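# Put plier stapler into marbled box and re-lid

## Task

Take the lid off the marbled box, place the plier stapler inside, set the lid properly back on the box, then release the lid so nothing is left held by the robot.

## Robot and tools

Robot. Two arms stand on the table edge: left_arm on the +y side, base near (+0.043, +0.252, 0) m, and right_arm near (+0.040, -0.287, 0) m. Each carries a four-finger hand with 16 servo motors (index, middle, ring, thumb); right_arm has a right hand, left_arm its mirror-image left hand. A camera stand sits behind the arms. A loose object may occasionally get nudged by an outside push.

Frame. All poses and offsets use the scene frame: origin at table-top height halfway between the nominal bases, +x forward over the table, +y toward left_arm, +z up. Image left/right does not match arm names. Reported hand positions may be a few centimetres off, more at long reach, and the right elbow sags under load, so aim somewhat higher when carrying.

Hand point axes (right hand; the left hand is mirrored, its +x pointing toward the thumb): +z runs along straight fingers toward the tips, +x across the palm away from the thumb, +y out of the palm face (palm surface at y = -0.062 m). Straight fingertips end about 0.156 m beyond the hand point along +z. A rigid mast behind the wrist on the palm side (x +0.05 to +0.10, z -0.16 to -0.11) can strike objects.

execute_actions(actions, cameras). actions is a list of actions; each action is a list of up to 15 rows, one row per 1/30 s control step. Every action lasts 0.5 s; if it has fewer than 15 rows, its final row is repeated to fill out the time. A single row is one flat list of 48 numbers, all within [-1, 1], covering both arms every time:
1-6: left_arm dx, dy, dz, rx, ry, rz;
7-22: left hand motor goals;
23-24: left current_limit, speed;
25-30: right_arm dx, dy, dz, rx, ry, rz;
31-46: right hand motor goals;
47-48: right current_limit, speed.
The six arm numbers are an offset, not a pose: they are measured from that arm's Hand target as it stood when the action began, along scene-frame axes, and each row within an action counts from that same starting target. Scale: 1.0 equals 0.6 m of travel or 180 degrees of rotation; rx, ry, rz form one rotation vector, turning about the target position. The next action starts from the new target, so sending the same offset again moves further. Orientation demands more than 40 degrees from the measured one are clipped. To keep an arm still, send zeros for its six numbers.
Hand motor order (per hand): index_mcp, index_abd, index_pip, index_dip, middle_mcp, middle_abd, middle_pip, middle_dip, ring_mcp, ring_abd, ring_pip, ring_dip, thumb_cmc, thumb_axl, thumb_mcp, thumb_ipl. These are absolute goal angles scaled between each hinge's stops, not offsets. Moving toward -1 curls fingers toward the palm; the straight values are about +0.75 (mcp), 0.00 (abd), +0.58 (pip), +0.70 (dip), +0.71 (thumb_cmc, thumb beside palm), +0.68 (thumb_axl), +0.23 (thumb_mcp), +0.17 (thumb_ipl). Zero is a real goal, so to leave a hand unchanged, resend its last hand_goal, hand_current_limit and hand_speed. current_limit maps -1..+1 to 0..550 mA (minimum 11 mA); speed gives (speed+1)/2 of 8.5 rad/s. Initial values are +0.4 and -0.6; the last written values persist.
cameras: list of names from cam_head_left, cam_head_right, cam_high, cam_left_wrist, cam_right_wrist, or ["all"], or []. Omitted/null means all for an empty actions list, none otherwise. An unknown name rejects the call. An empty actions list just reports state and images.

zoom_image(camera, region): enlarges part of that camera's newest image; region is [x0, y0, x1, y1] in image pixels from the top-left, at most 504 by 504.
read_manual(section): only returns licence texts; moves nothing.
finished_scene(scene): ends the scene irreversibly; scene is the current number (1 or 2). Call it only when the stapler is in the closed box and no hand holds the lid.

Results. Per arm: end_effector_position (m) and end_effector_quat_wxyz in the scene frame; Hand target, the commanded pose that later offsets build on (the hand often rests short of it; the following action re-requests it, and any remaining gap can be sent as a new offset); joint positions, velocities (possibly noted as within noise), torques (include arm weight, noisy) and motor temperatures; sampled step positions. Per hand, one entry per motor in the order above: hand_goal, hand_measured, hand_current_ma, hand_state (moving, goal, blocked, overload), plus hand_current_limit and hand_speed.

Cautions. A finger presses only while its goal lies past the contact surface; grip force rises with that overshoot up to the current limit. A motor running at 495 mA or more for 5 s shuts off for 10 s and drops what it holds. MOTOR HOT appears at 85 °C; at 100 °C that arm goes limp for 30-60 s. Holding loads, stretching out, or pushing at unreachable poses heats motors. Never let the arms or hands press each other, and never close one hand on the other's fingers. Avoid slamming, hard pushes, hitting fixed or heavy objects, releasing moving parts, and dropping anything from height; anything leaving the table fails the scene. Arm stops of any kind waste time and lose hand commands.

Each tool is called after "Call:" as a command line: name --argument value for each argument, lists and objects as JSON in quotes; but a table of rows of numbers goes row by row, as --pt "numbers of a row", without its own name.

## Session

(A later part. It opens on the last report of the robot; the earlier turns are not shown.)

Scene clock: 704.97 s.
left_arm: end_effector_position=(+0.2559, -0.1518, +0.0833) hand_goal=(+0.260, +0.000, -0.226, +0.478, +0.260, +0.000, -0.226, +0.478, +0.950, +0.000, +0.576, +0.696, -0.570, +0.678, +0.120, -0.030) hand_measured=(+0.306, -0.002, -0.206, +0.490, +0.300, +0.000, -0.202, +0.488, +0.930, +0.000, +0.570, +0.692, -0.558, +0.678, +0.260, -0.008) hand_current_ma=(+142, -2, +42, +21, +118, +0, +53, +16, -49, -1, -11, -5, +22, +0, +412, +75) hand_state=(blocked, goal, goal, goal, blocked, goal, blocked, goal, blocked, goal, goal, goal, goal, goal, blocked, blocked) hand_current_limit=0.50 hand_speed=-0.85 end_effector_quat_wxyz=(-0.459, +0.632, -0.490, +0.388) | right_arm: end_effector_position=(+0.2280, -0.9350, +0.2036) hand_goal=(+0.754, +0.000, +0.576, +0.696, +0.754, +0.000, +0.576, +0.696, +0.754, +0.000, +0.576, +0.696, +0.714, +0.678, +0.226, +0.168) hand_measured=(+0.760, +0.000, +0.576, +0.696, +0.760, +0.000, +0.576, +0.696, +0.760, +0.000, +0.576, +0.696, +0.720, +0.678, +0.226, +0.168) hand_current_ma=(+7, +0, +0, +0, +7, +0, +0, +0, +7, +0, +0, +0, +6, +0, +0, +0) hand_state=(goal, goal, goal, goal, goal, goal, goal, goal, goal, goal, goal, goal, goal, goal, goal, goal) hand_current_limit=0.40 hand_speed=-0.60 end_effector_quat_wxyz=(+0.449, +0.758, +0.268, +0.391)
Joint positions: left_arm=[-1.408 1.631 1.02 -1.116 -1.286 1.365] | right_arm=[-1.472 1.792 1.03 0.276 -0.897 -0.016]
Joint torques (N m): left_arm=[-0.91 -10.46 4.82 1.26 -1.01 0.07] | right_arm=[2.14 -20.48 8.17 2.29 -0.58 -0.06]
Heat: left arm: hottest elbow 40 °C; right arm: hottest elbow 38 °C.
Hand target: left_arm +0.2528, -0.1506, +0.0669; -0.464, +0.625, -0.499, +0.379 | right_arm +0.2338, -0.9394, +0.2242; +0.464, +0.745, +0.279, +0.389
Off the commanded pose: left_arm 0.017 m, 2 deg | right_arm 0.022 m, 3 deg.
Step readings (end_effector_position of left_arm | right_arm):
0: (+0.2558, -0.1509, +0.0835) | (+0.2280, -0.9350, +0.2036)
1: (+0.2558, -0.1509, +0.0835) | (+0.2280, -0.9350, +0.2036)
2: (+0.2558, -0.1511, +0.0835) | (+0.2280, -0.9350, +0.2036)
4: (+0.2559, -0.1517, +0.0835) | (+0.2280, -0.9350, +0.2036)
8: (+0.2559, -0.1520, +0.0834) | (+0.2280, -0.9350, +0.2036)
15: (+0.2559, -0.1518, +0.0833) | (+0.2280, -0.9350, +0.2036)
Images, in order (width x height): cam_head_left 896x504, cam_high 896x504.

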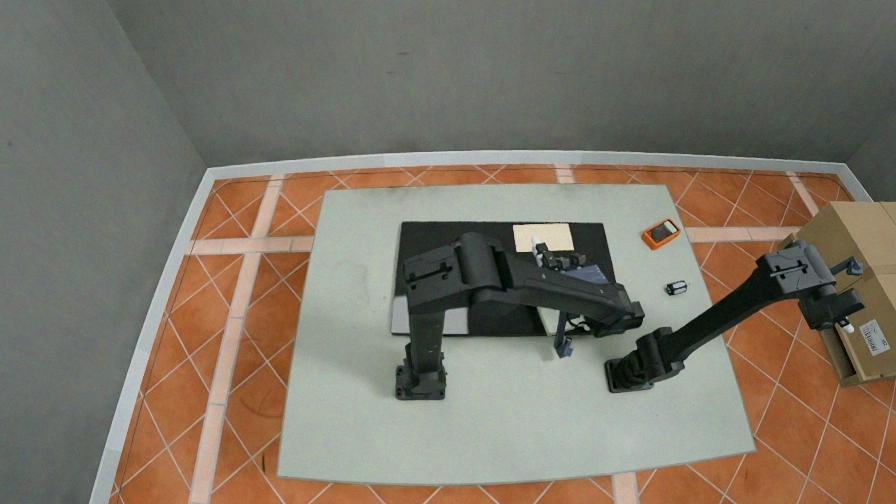

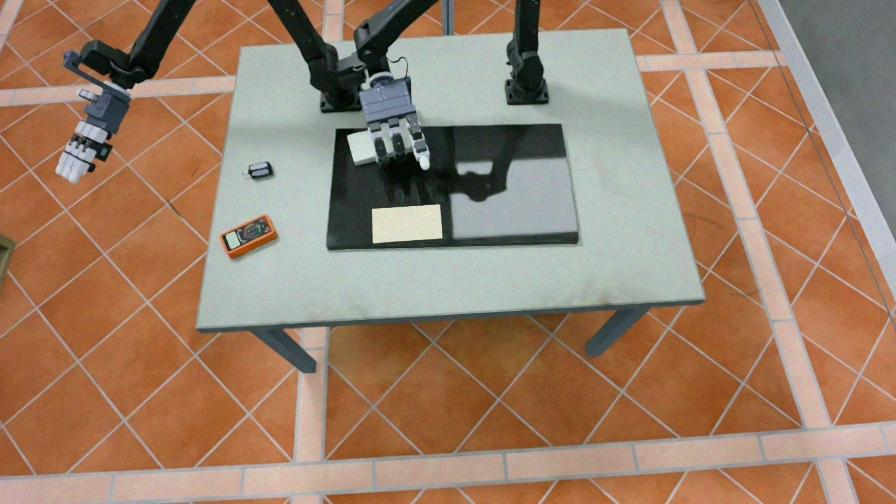

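Call:
execute_actions --actions '[[[0,0,0.02,0,0,0,0.32,0,-0.226,0.478,0.32,0,-0.226,0.478,0.95,0,0.576,0.696,-0.571,0.678,0.24,-0.03,0.5,-0.8,0,0,0,0,0,0,0.754,0,0.576,0.696,0.754,0,0.576,0.696,0.754,0,0.576,0.696,0.714,0.678,0.226,0.168,0.4,-0.6]],[[0,0,0,0,0,0,0.45,0,-0.226,0.478,0.45,0,-0.226,0.478,0.95,0,0.576,0.696,-0.571,0.678,0.4,-0.03,0.5,-0.8,0,0,0,0,0,0,0.754,0,0.576,0.696,0.754,0,0.576,0.696,0.754,0,0.576,0.696,0.714,0.678,0.226,0.168,0.4,-0.6]],[[0,0,0,0,0,0,0.6,0,-0.226,0.478,0.6,0,-0.226,0.478,0.95,0,0.576,0.696,-0.571,0.678,0.5,-0.03,0.5,-0.8,0,0,0,0,0,0,0.754,0,0.576,0.696,0.754,0,0.576,0.696,0.754,0,0.576,0.696,0.714,0.678,0.226,0.168,0.4,-0.6]]]' --cameras '["cam_high","cam_head_left"]'

Call:
zoom_image --camera "cam_high" --region '[338, 108, 438, 178]'

Scene clock: 707.97 s.
left_arm: end_effector_position=(+0.2559, -0.1516, +0.0832) hand_goal=(+0.600, +0.000, -0.226, +0.478, +0.600, +0.000, -0.226, +0.478, +0.950, +0.000, +0.576, +0.696, -0.570, +0.678, +0.500, -0.030) hand_measured=(+0.580, -0.002, -0.224, +0.482, +0.582, +0.000, -0.224, +0.480, +0.930, +0.000, +0.570, +0.692, -0.568, +0.678, +0.492, -0.028) hand_current_ma=(-48, -2, +2, +4, -39, +0, +3, +3, -49, -1, -11, -5, +3, +0, -18, +3) hand_state=(blocked, goal, goal, goal, goal, goal, goal, goal, blocked, goal, goal, goal, goal, goal, goal, goal) hand_current_limit=0.50 hand_speed=-0.80 end_effector_quat_wxyz=(-0.459, +0.631, -0.490, +0.388) | right_arm: end_effector_position=(+0.2280, -0.9350, +0.2036) hand_goal=(+0.754, +0.000, +0.576, +0.696, +0.754, +0.000, +0.576, +0.696, +0.754, +0.000, +0.576, +0.696, +0.714, +0.678, +0.226, +0.168) hand_measured=(+0.760, +0.000, +0.576, +0.696, +0.760, +0.000, +0.576, +0.696, +0.760, +0.000, +0.576, +0.696, +0.720, +0.678, +0.226, +0.168) hand_current_ma=(+7, +0, +0, +0, +7, +0, +0, +0, +7, +0, +0, +0, +6, +0, +0, +0) hand_state=(goal, goal, goal, goal, goal, goal, goal, goal, goal, goal, goal, goal, goal, goal, goal, goal) hand_current_limit=0.40 hand_speed=-0.60 end_effector_quat_wxyz=(+0.449, +0.758, +0.268, +0.391)
Joint positions: left_arm=[-1.408 1.631 1.02 -1.116 -1.286 1.367] | right_arm=[-1.472 1.792 1.03 0.276 -0.897 -0.016]
Joint torques (N m): left_arm=[-0.79 -12.28 5.76 -0.03 -1.03 0.08] | right_arm=[2.14 -20.48 8.17 2.3 -0.59 -0.06]
Heat: left arm: hottest elbow 40 °C; right arm: hottest elbow 38 °C.
Hand target: left_arm +0.2528, -0.1506, +0.0789; -0.464, +0.625, -0.499, +0.380 | right_arm +0.2338, -0.9394, +0.2242; +0.464, +0.745, +0.279, +0.389
Off the commanded pose: left_arm 0.005 m, 2 deg | right_arm 0.022 m, 3 deg.
Step readings (end_effector_position of left_arm | right_arm):
0: (+0.2559, -0.1518, +0.0833) | (+0.2280, -0.9350, +0.2036)
1: (+0.2559, -0.1518, +0.0833) | (+0.2280, -0.9350, +0.2036)
2: (+0.2559, -0.1518, +0.0833) | (+0.2280, -0.9350, +0.2036)
4: (+0.2559, -0.1518, +0.0833) | (+0.2280, -0.9350, +0.2036)
8: (+0.2559, -0.1518, +0.0833) | (+0.2280, -0.9350, +0.2036)
15: (+0.2559, -0.1518, +0.0833) | (+0.2280, -0.9350, +0.2036)
16: (+0.2559, -0.1518, +0.0833) | (+0.2280, -0.9350, +0.2036)
17: (+0.2559, -0.1518, +0.0833) | (+0.2280, -0.9350, +0.2036)
19: (+0.2559, -0.1517, +0.0833) | (+0.2280, -0.9350, +0.2036)
23: (+0.2559, -0.1517, +0.0832) | (+0.2280, -0.9350, +0.2036)
30: (+0.2559, -0.1516, +0.0832) | (+0.2280, -0.9350, +0.2036)
31: (+0.2559, -0.1516, +0.0832) | (+0.2280, -0.9350, +0.2036)
32: (+0.2559, -0.1516, +0.0832) | (+0.2280, -0.9350, +0.2036)
34: (+0.2559, -0.1516, +0.0832) | (+0.2280, -0.9350, +0.2036)
38: (+0.2559, -0.1516, +0.0832) | (+0.2280, -0.9350, +0.2036)
45: (+0.2559, -0.1516, +0.0832) | (+0.2280, -0.9350, +0.2036)
Images, in order (width x height): cam_head_left 896x504, cam_high 896x504.

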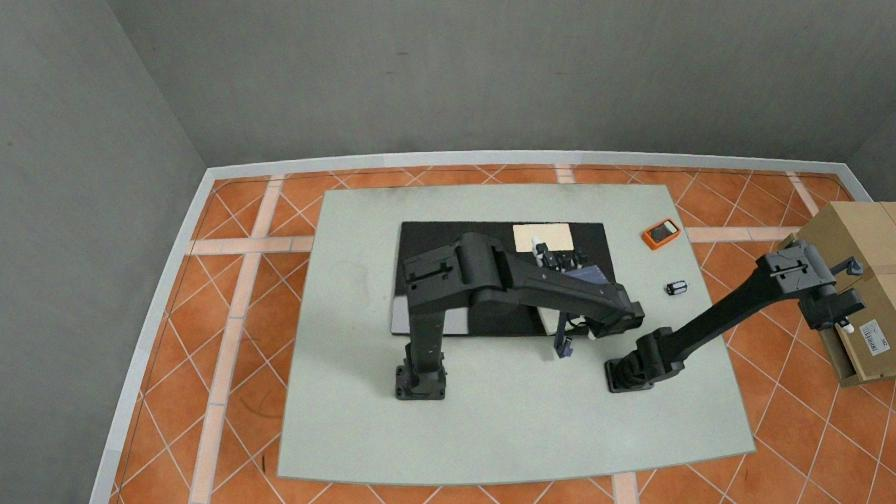

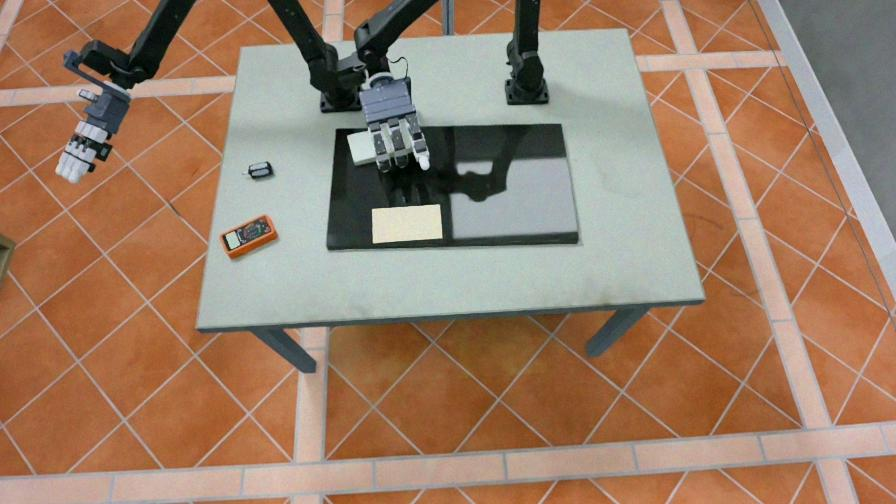

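Scaled by 5.040 from the camera's 896x504 image, which has a finer 1280x720 frame.

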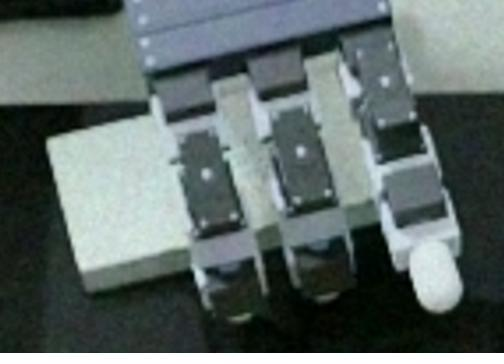

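Call:
execute_actions --actions '[[[0,0,0.03,0,0,0,0.6,0,-0.226,0.478,0.6,0,-0.226,0.478,0.95,0,0.576,0.696,-0.571,0.678,0.5,-0.03,0.5,-0.8,0,0,0,0,0,0,0.754,0,0.576,0.696,0.754,0,0.576,0.696,0.754,0,0.576,0.696,0.714,0.678,0.226,0.168,0.4,-0.6]],[[0,0,0.05,0,0,0,0.6,0,-0.226,0.478,0.6,0,-0.226,0.478,0.95,0,0.576,0.696,-0.571,0.678,0.5,-0.03,0.5,-0.8,0,0,0,0,0,0,0.754,0,0.576,0.696,0.754,0,0.576,0.696,0.754,0,0.576,0.696,0.714,0.678,0.226,0.168,0.4,-0.6]],[[0,0,0.06,0,0,0,0.6,0,-0.226,0.478,0.6,0,-0.226,0.478,0.95,0,0.576,0.696,-0.571,0.678,0.5,-0.03,0.5,-0.8,0,0,0,0,0,0,0.754,0,0.576,0.696,0.754,0,0.576,0.696,0.754,0,0.576,0.696,0.714,0.678,0.226,0.168,0.4,-0.6]]]' --cameras '["cam_high"]'

Call:
zoom_image --camera "cam_high" --region '[338, 108, 438, 178]'

Scene clock: 711.07 s.
left_arm: end_effector_position=(+0.2537, -0.1405, +0.1551) hand_goal=(+0.600, +0.000, -0.226, +0.478, +0.600, +0.000, -0.226, +0.478, +0.950, +0.000, +0.576, +0.696, -0.570, +0.678, +0.500, -0.030) hand_measured=(+0.580, -0.002, -0.224, +0.482, +0.584, +0.000, -0.224, +0.480, +0.930, +0.000, +0.570, +0.692, -0.568, +0.678, +0.492, -0.028) hand_current_ma=(-44, -2, +2, +4, -37, +0, +3, +3, -49, -1, -11, -5, +2, +0, -17, +3) hand_state=(goal, goal, goal, goal, goal, goal, goal, goal, blocked, goal, goal, goal, goal, goal, goal, goal) hand_current_limit=0.50 hand_speed=-0.80 end_effector_quat_wxyz=(-0.470, +0.621, -0.503, +0.375) | right_arm: end_effector_position=(+0.2280, -0.9350, +0.2036) hand_goal=(+0.754, +0.000, +0.576, +0.696, +0.754, +0.000, +0.576, +0.696, +0.754, +0.000, +0.576, +0.696, +0.714, +0.678, +0.226, +0.168) hand_measured=(+0.760, +0.000, +0.576, +0.696, +0.760, +0.000, +0.576, +0.696, +0.760, +0.000, +0.576, +0.696, +0.720, +0.678, +0.226, +0.168) hand_current_ma=(+7, +0, +0, +0, +7, +0, +0, +0, +7, +0, +0, +0, +6, +0, +0, +0) hand_state=(goal, goal, goal, goal, goal, goal, goal, goal, goal, goal, goal, goal, goal, goal, goal, goal) hand_current_limit=0.40 hand_speed=-0.60 end_effector_quat_wxyz=(+0.449, +0.758, +0.268, +0.391)
Joint positions: left_arm=[-1.408 1.523 1.108 -1.339 -1.284 1.387] | right_arm=[-1.472 1.792 1.03 0.276 -0.897 -0.016]
Joint torques (N m): left_arm=[-0.79 -11.99 8.49 -0.03 -1.06 -0.05] | right_arm=[2.14 -20.54 8.17 2.28 -0.58 -0.06]
Heat: left arm: hottest elbow 40 °C; right arm: hottest elbow 38 °C.
Hand target: left_arm +0.2528, -0.1506, +0.1629; -0.464, +0.625, -0.499, +0.379 | right_arm +0.2338, -0.9394, +0.2242; +0.464, +0.745, +0.279, +0.389
Off the commanded pose: left_arm 0.013 m, 1 deg | right_arm 0.022 m, 3 deg.
Step readings (end_effector_position of left_arm | right_arm):
0: (+0.2559, -0.1516, +0.0832) | (+0.2280, -0.9350, +0.2036)
1: (+0.2558, -0.1515, +0.0832) | (+0.2280, -0.9350, +0.2036)
2: (+0.2557, -0.1505, +0.0832) | (+0.2280, -0.9350, +0.2036)
4: (+0.2552, -0.1481, +0.0832) | (+0.2280, -0.9350, +0.2036)
8: (+0.2546, -0.1443, +0.0850) | (+0.2280, -0.9350, +0.2036)
15: (+0.2543, -0.1426, +0.0876) | (+0.2280, -0.9350, +0.2036)
16: (+0.2543, -0.1423, +0.0877) | (+0.2280, -0.9350, +0.2036)
17: (+0.2541, -0.1414, +0.0886) | (+0.2280, -0.9350, +0.2036)
19: (+0.2536, -0.1389, +0.0922) | (+0.2280, -0.9350, +0.2036)
23: (+0.2535, -0.1390, +0.1079) | (+0.2280, -0.9350, +0.2036)
30: (+0.2541, -0.1423, +0.1200) | (+0.2280, -0.9350, +0.2036)
31: (+0.2540, -0.1417, +0.1200) | (+0.2280, -0.9350, +0.2036)
32: (+0.2538, -0.1407, +0.1207) | (+0.2280, -0.9350, +0.2036)
34: (+0.2534, -0.1388, +0.1244) | (+0.2280, -0.9350, +0.2036)
38: (+0.2536, -0.1401, +0.1413) | (+0.2280, -0.9350, +0.2036)
45: (+0.2539, -0.1420, +0.1551) | (+0.2280, -0.9350, +0.2036)
Images, in order (width x height): cam_high 896x504.

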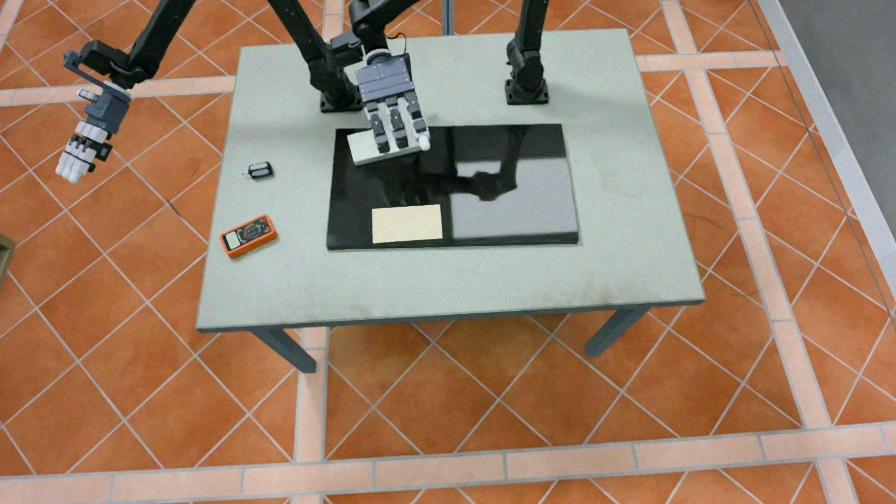

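Scaled by 5.040 from the camera's 896x504 image, which has a finer 1280x720 frame.

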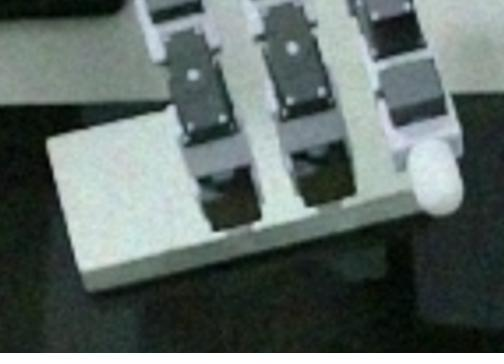

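Call:
execute_actions --actions '[[[0.1082,0.0812,0.01,0,0,0.0473,0.6,0,-0.226,0.478,0.6,0,-0.226,0.478,0.95,0,0.576,0.696,-0.571,0.678,0.5,-0.03,0.5,-0.8,0,0,0,0,0,0,0.754,0,0.576,0.696,0.754,0,0.576,0.696,0.754,0,0.576,0.696,0.714,0.678,0.226,0.168,0.4,-0.6]],[[0.0917,0.0987,0,0,0,0.0473,0.6,0,-0.226,0.478,0.6,0,-0.226,0.478,0.95,0,0.576,0.696,-0.571,0.678,0.5,-0.03,0.5,-0.8,0,0,0,0,0,0,0.754,0,0.576,0.696,0.754,0,0.576,0.696,0.754,0,0.576,0.696,0.714,0.678,0.226,0.168,0.4,-0.6]],[[0.071,0.1108,0,0,0,0.0473,0.6,0,-0.226,0.478,0.6,0,-0.226,0.478,0.95,0,0.576,0.696,-0.571,0.678,0.5,-0.03,0.5,-0.8,0,0,0,0,0,0,0.754,0,0.576,0.696,0.754,0,0.576,0.696,0.754,0,0.576,0.696,0.714,0.678,0.226,0.168,0.4,-0.6]]]' --cameras '["cam_high","cam_head_left","cam_head_right"]'

Call:
zoom_image --camera "cam_high" --region '[338, 113, 438, 173]'

Call:
zoom_image --camera "cam_head_right" --region '[520, 270, 640, 350]'

Call:
zoom_image --camera "cam_head_left" --region '[520, 270, 640, 350]'

Scene clock: 714.60 s.
left_arm: end_effector_position=(+0.4149, +0.0238, +0.1675) hand_goal=(+0.600, +0.000, -0.226, +0.478, +0.600, +0.000, -0.226, +0.478, +0.950, +0.000, +0.576, +0.696, -0.570, +0.678, +0.500, -0.030) hand_measured=(+0.582, -0.002, -0.224, +0.480, +0.584, +0.000, -0.224, +0.480, +0.930, +0.000, +0.570, +0.692, -0.568, +0.678, +0.494, -0.028) hand_current_ma=(-40, -1, +1, +4, -33, +0, +2, +3, -49, +0, -11, -5, +2, +0, -12, +2) hand_state=(goal, goal, goal, goal, goal, goal, goal, goal, blocked, goal, goal, goal, goal, goal, goal, goal) hand_current_limit=0.50 hand_speed=-0.80 end_effector_quat_wxyz=(-0.540, +0.719, -0.350, +0.263) | right_arm: end_effector_position=(+0.2280, -0.9350, +0.2036) hand_goal=(+0.754, +0.000, +0.576, +0.696, +0.754, +0.000, +0.576, +0.696, +0.754, +0.000, +0.576, +0.696, +0.714, +0.678, +0.226, +0.168) hand_measured=(+0.760, +0.000, +0.576, +0.696, +0.760, +0.000, +0.576, +0.696, +0.760, +0.000, +0.576, +0.696, +0.720, +0.678, +0.226, +0.168) hand_current_ma=(+7, +0, +0, +0, +7, +0, +0, +0, +7, +0, +0, +0, +6, +0, +0, +0) hand_state=(goal, goal, goal, goal, goal, goal, goal, goal, goal, goal, goal, goal, goal, goal, goal, goal) hand_current_limit=0.40 hand_speed=-0.60 end_effector_quat_wxyz=(+0.449, +0.758, +0.268, +0.391)
Joint positions: left_arm=[-0.884 1.407 1.021 -1.106 -1.289 1.651] | right_arm=[-1.472 1.792 1.03 0.276 -0.897 -0.016]
Joint torques (N m): left_arm=[-0.38 -11.81 6.32 1.63 -1.12 0.07] | right_arm=[2.14 -20.48 8.16 2.29 -0.58 -0.06]
Heat: left arm: hottest elbow 40 °C; right arm: hottest elbow 38 °C.
Hand target: left_arm +0.4153, +0.0236, +0.1689; -0.536, +0.720, -0.349, +0.268 | right_arm +0.2338, -0.9394, +0.2242; +0.464, +0.745, +0.279, +0.389
Off the commanded pose: left_arm 0.001 m, 1 deg | right_arm 0.022 m, 3 deg.
Step readings (end_effector_position of left_arm | right_arm):
0: (+0.2537, -0.1405, +0.1551) | (+0.2280, -0.9350, +0.2036)
1: (+0.2537, -0.1405, +0.1551) | (+0.2280, -0.9350, +0.2036)
2: (+0.2552, -0.1397, +0.1551) | (+0.2280, -0.9350, +0.2036)
4: (+0.2633, -0.1351, +0.1562) | (+0.2280, -0.9350, +0.2036)
8: (+0.2971, -0.1128, +0.1622) | (+0.2280, -0.9350, +0.2036)
15: (+0.3179, -0.0994, +0.1681) | (+0.2280, -0.9350, +0.2036)
16: (+0.3180, -0.0998, +0.1680) | (+0.2280, -0.9350, +0.2036)
17: (+0.3189, -0.0985, +0.1676) | (+0.2280, -0.9350, +0.2036)
19: (+0.3258, -0.0903, +0.1665) | (+0.2280, -0.9350, +0.2036)
23: (+0.3539, -0.0570, +0.1659) | (+0.2280, -0.9350, +0.2036)
30: (+0.3730, -0.0421, +0.1684) | (+0.2280, -0.9350, +0.2036)
31: (+0.3731, -0.0425, +0.1685) | (+0.2280, -0.9350, +0.2036)
32: (+0.3739, -0.0411, +0.1682) | (+0.2280, -0.9350, +0.2036)
34: (+0.3788, -0.0309, +0.1672) | (+0.2280, -0.9350, +0.2036)
38: (+0.4000, +0.0076, +0.1663) | (+0.2280, -0.9350, +0.2036)
45: (+0.4152, +0.0238, +0.1684) | (+0.2280, -0.9350, +0.2036)
Images, in order (width x height): cam_head_left 896x504, cam_head_right 896x504, cam_high 896x504.

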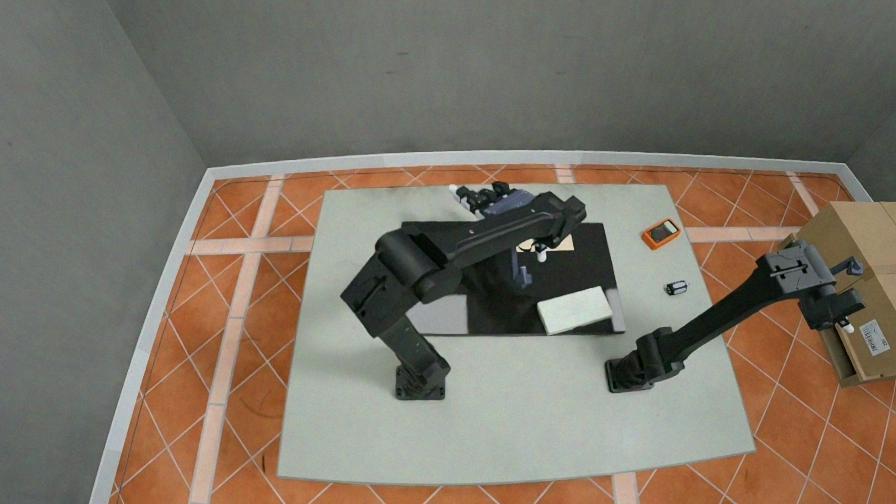

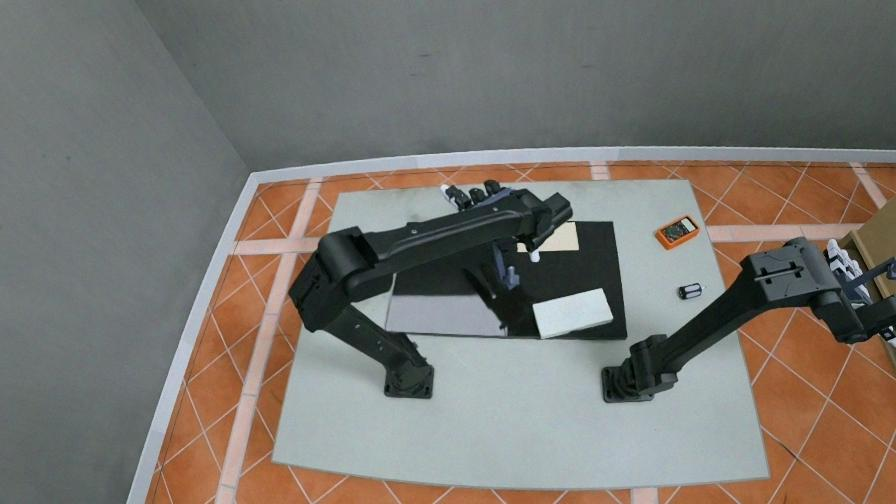

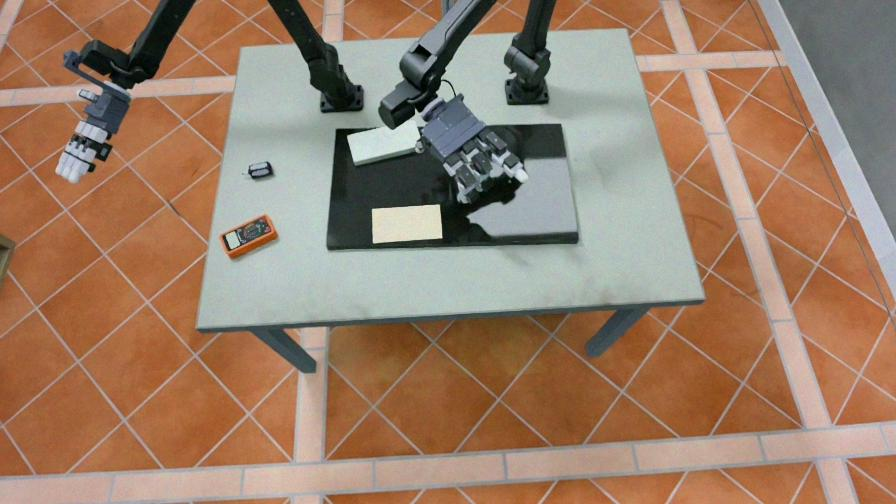

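Scaled by 5.040 from the camera's 896x504 image, which has a finer 1280x720 frame.

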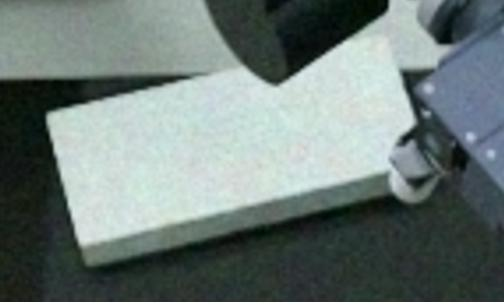

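Scaled by 4.200 from the camera's 896x504 image, which has a finer 1280x720 frame.

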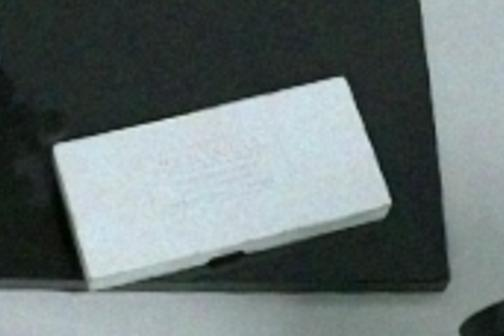

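Scaled by 4.200 from the camera's 896x504 image, which has a finer 1280x720 frame.

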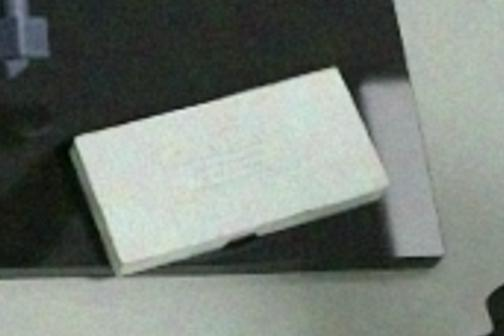

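Call:
zoom_image --camera "cam_high" --region '[344, 140, 384, 170]'

Call:
zoom_image --camera "cam_high" --region '[384, 130, 424, 160]'

Call:
zoom_image --camera "cam_head_left" --region '[530, 295, 620, 340]'

Scaled by 12.600 from the camera's 896x504 image, which has a finer 1280x720 frame.

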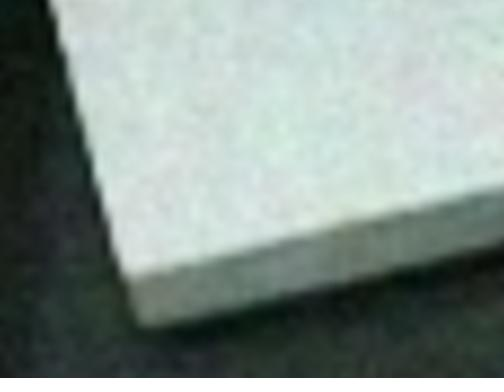

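Scaled by 12.600 from the camera's 896x504 image, which has a finer 1280x720 frame.

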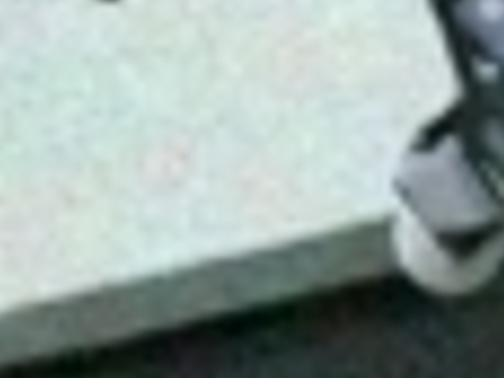

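Scaled by 5.600 from the camera's 896x504 image, which has a finer 1280x720 frame.

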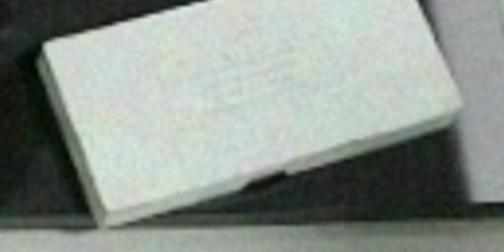

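Call:
finished_scene --scene 2

The scene is finished: the task was done.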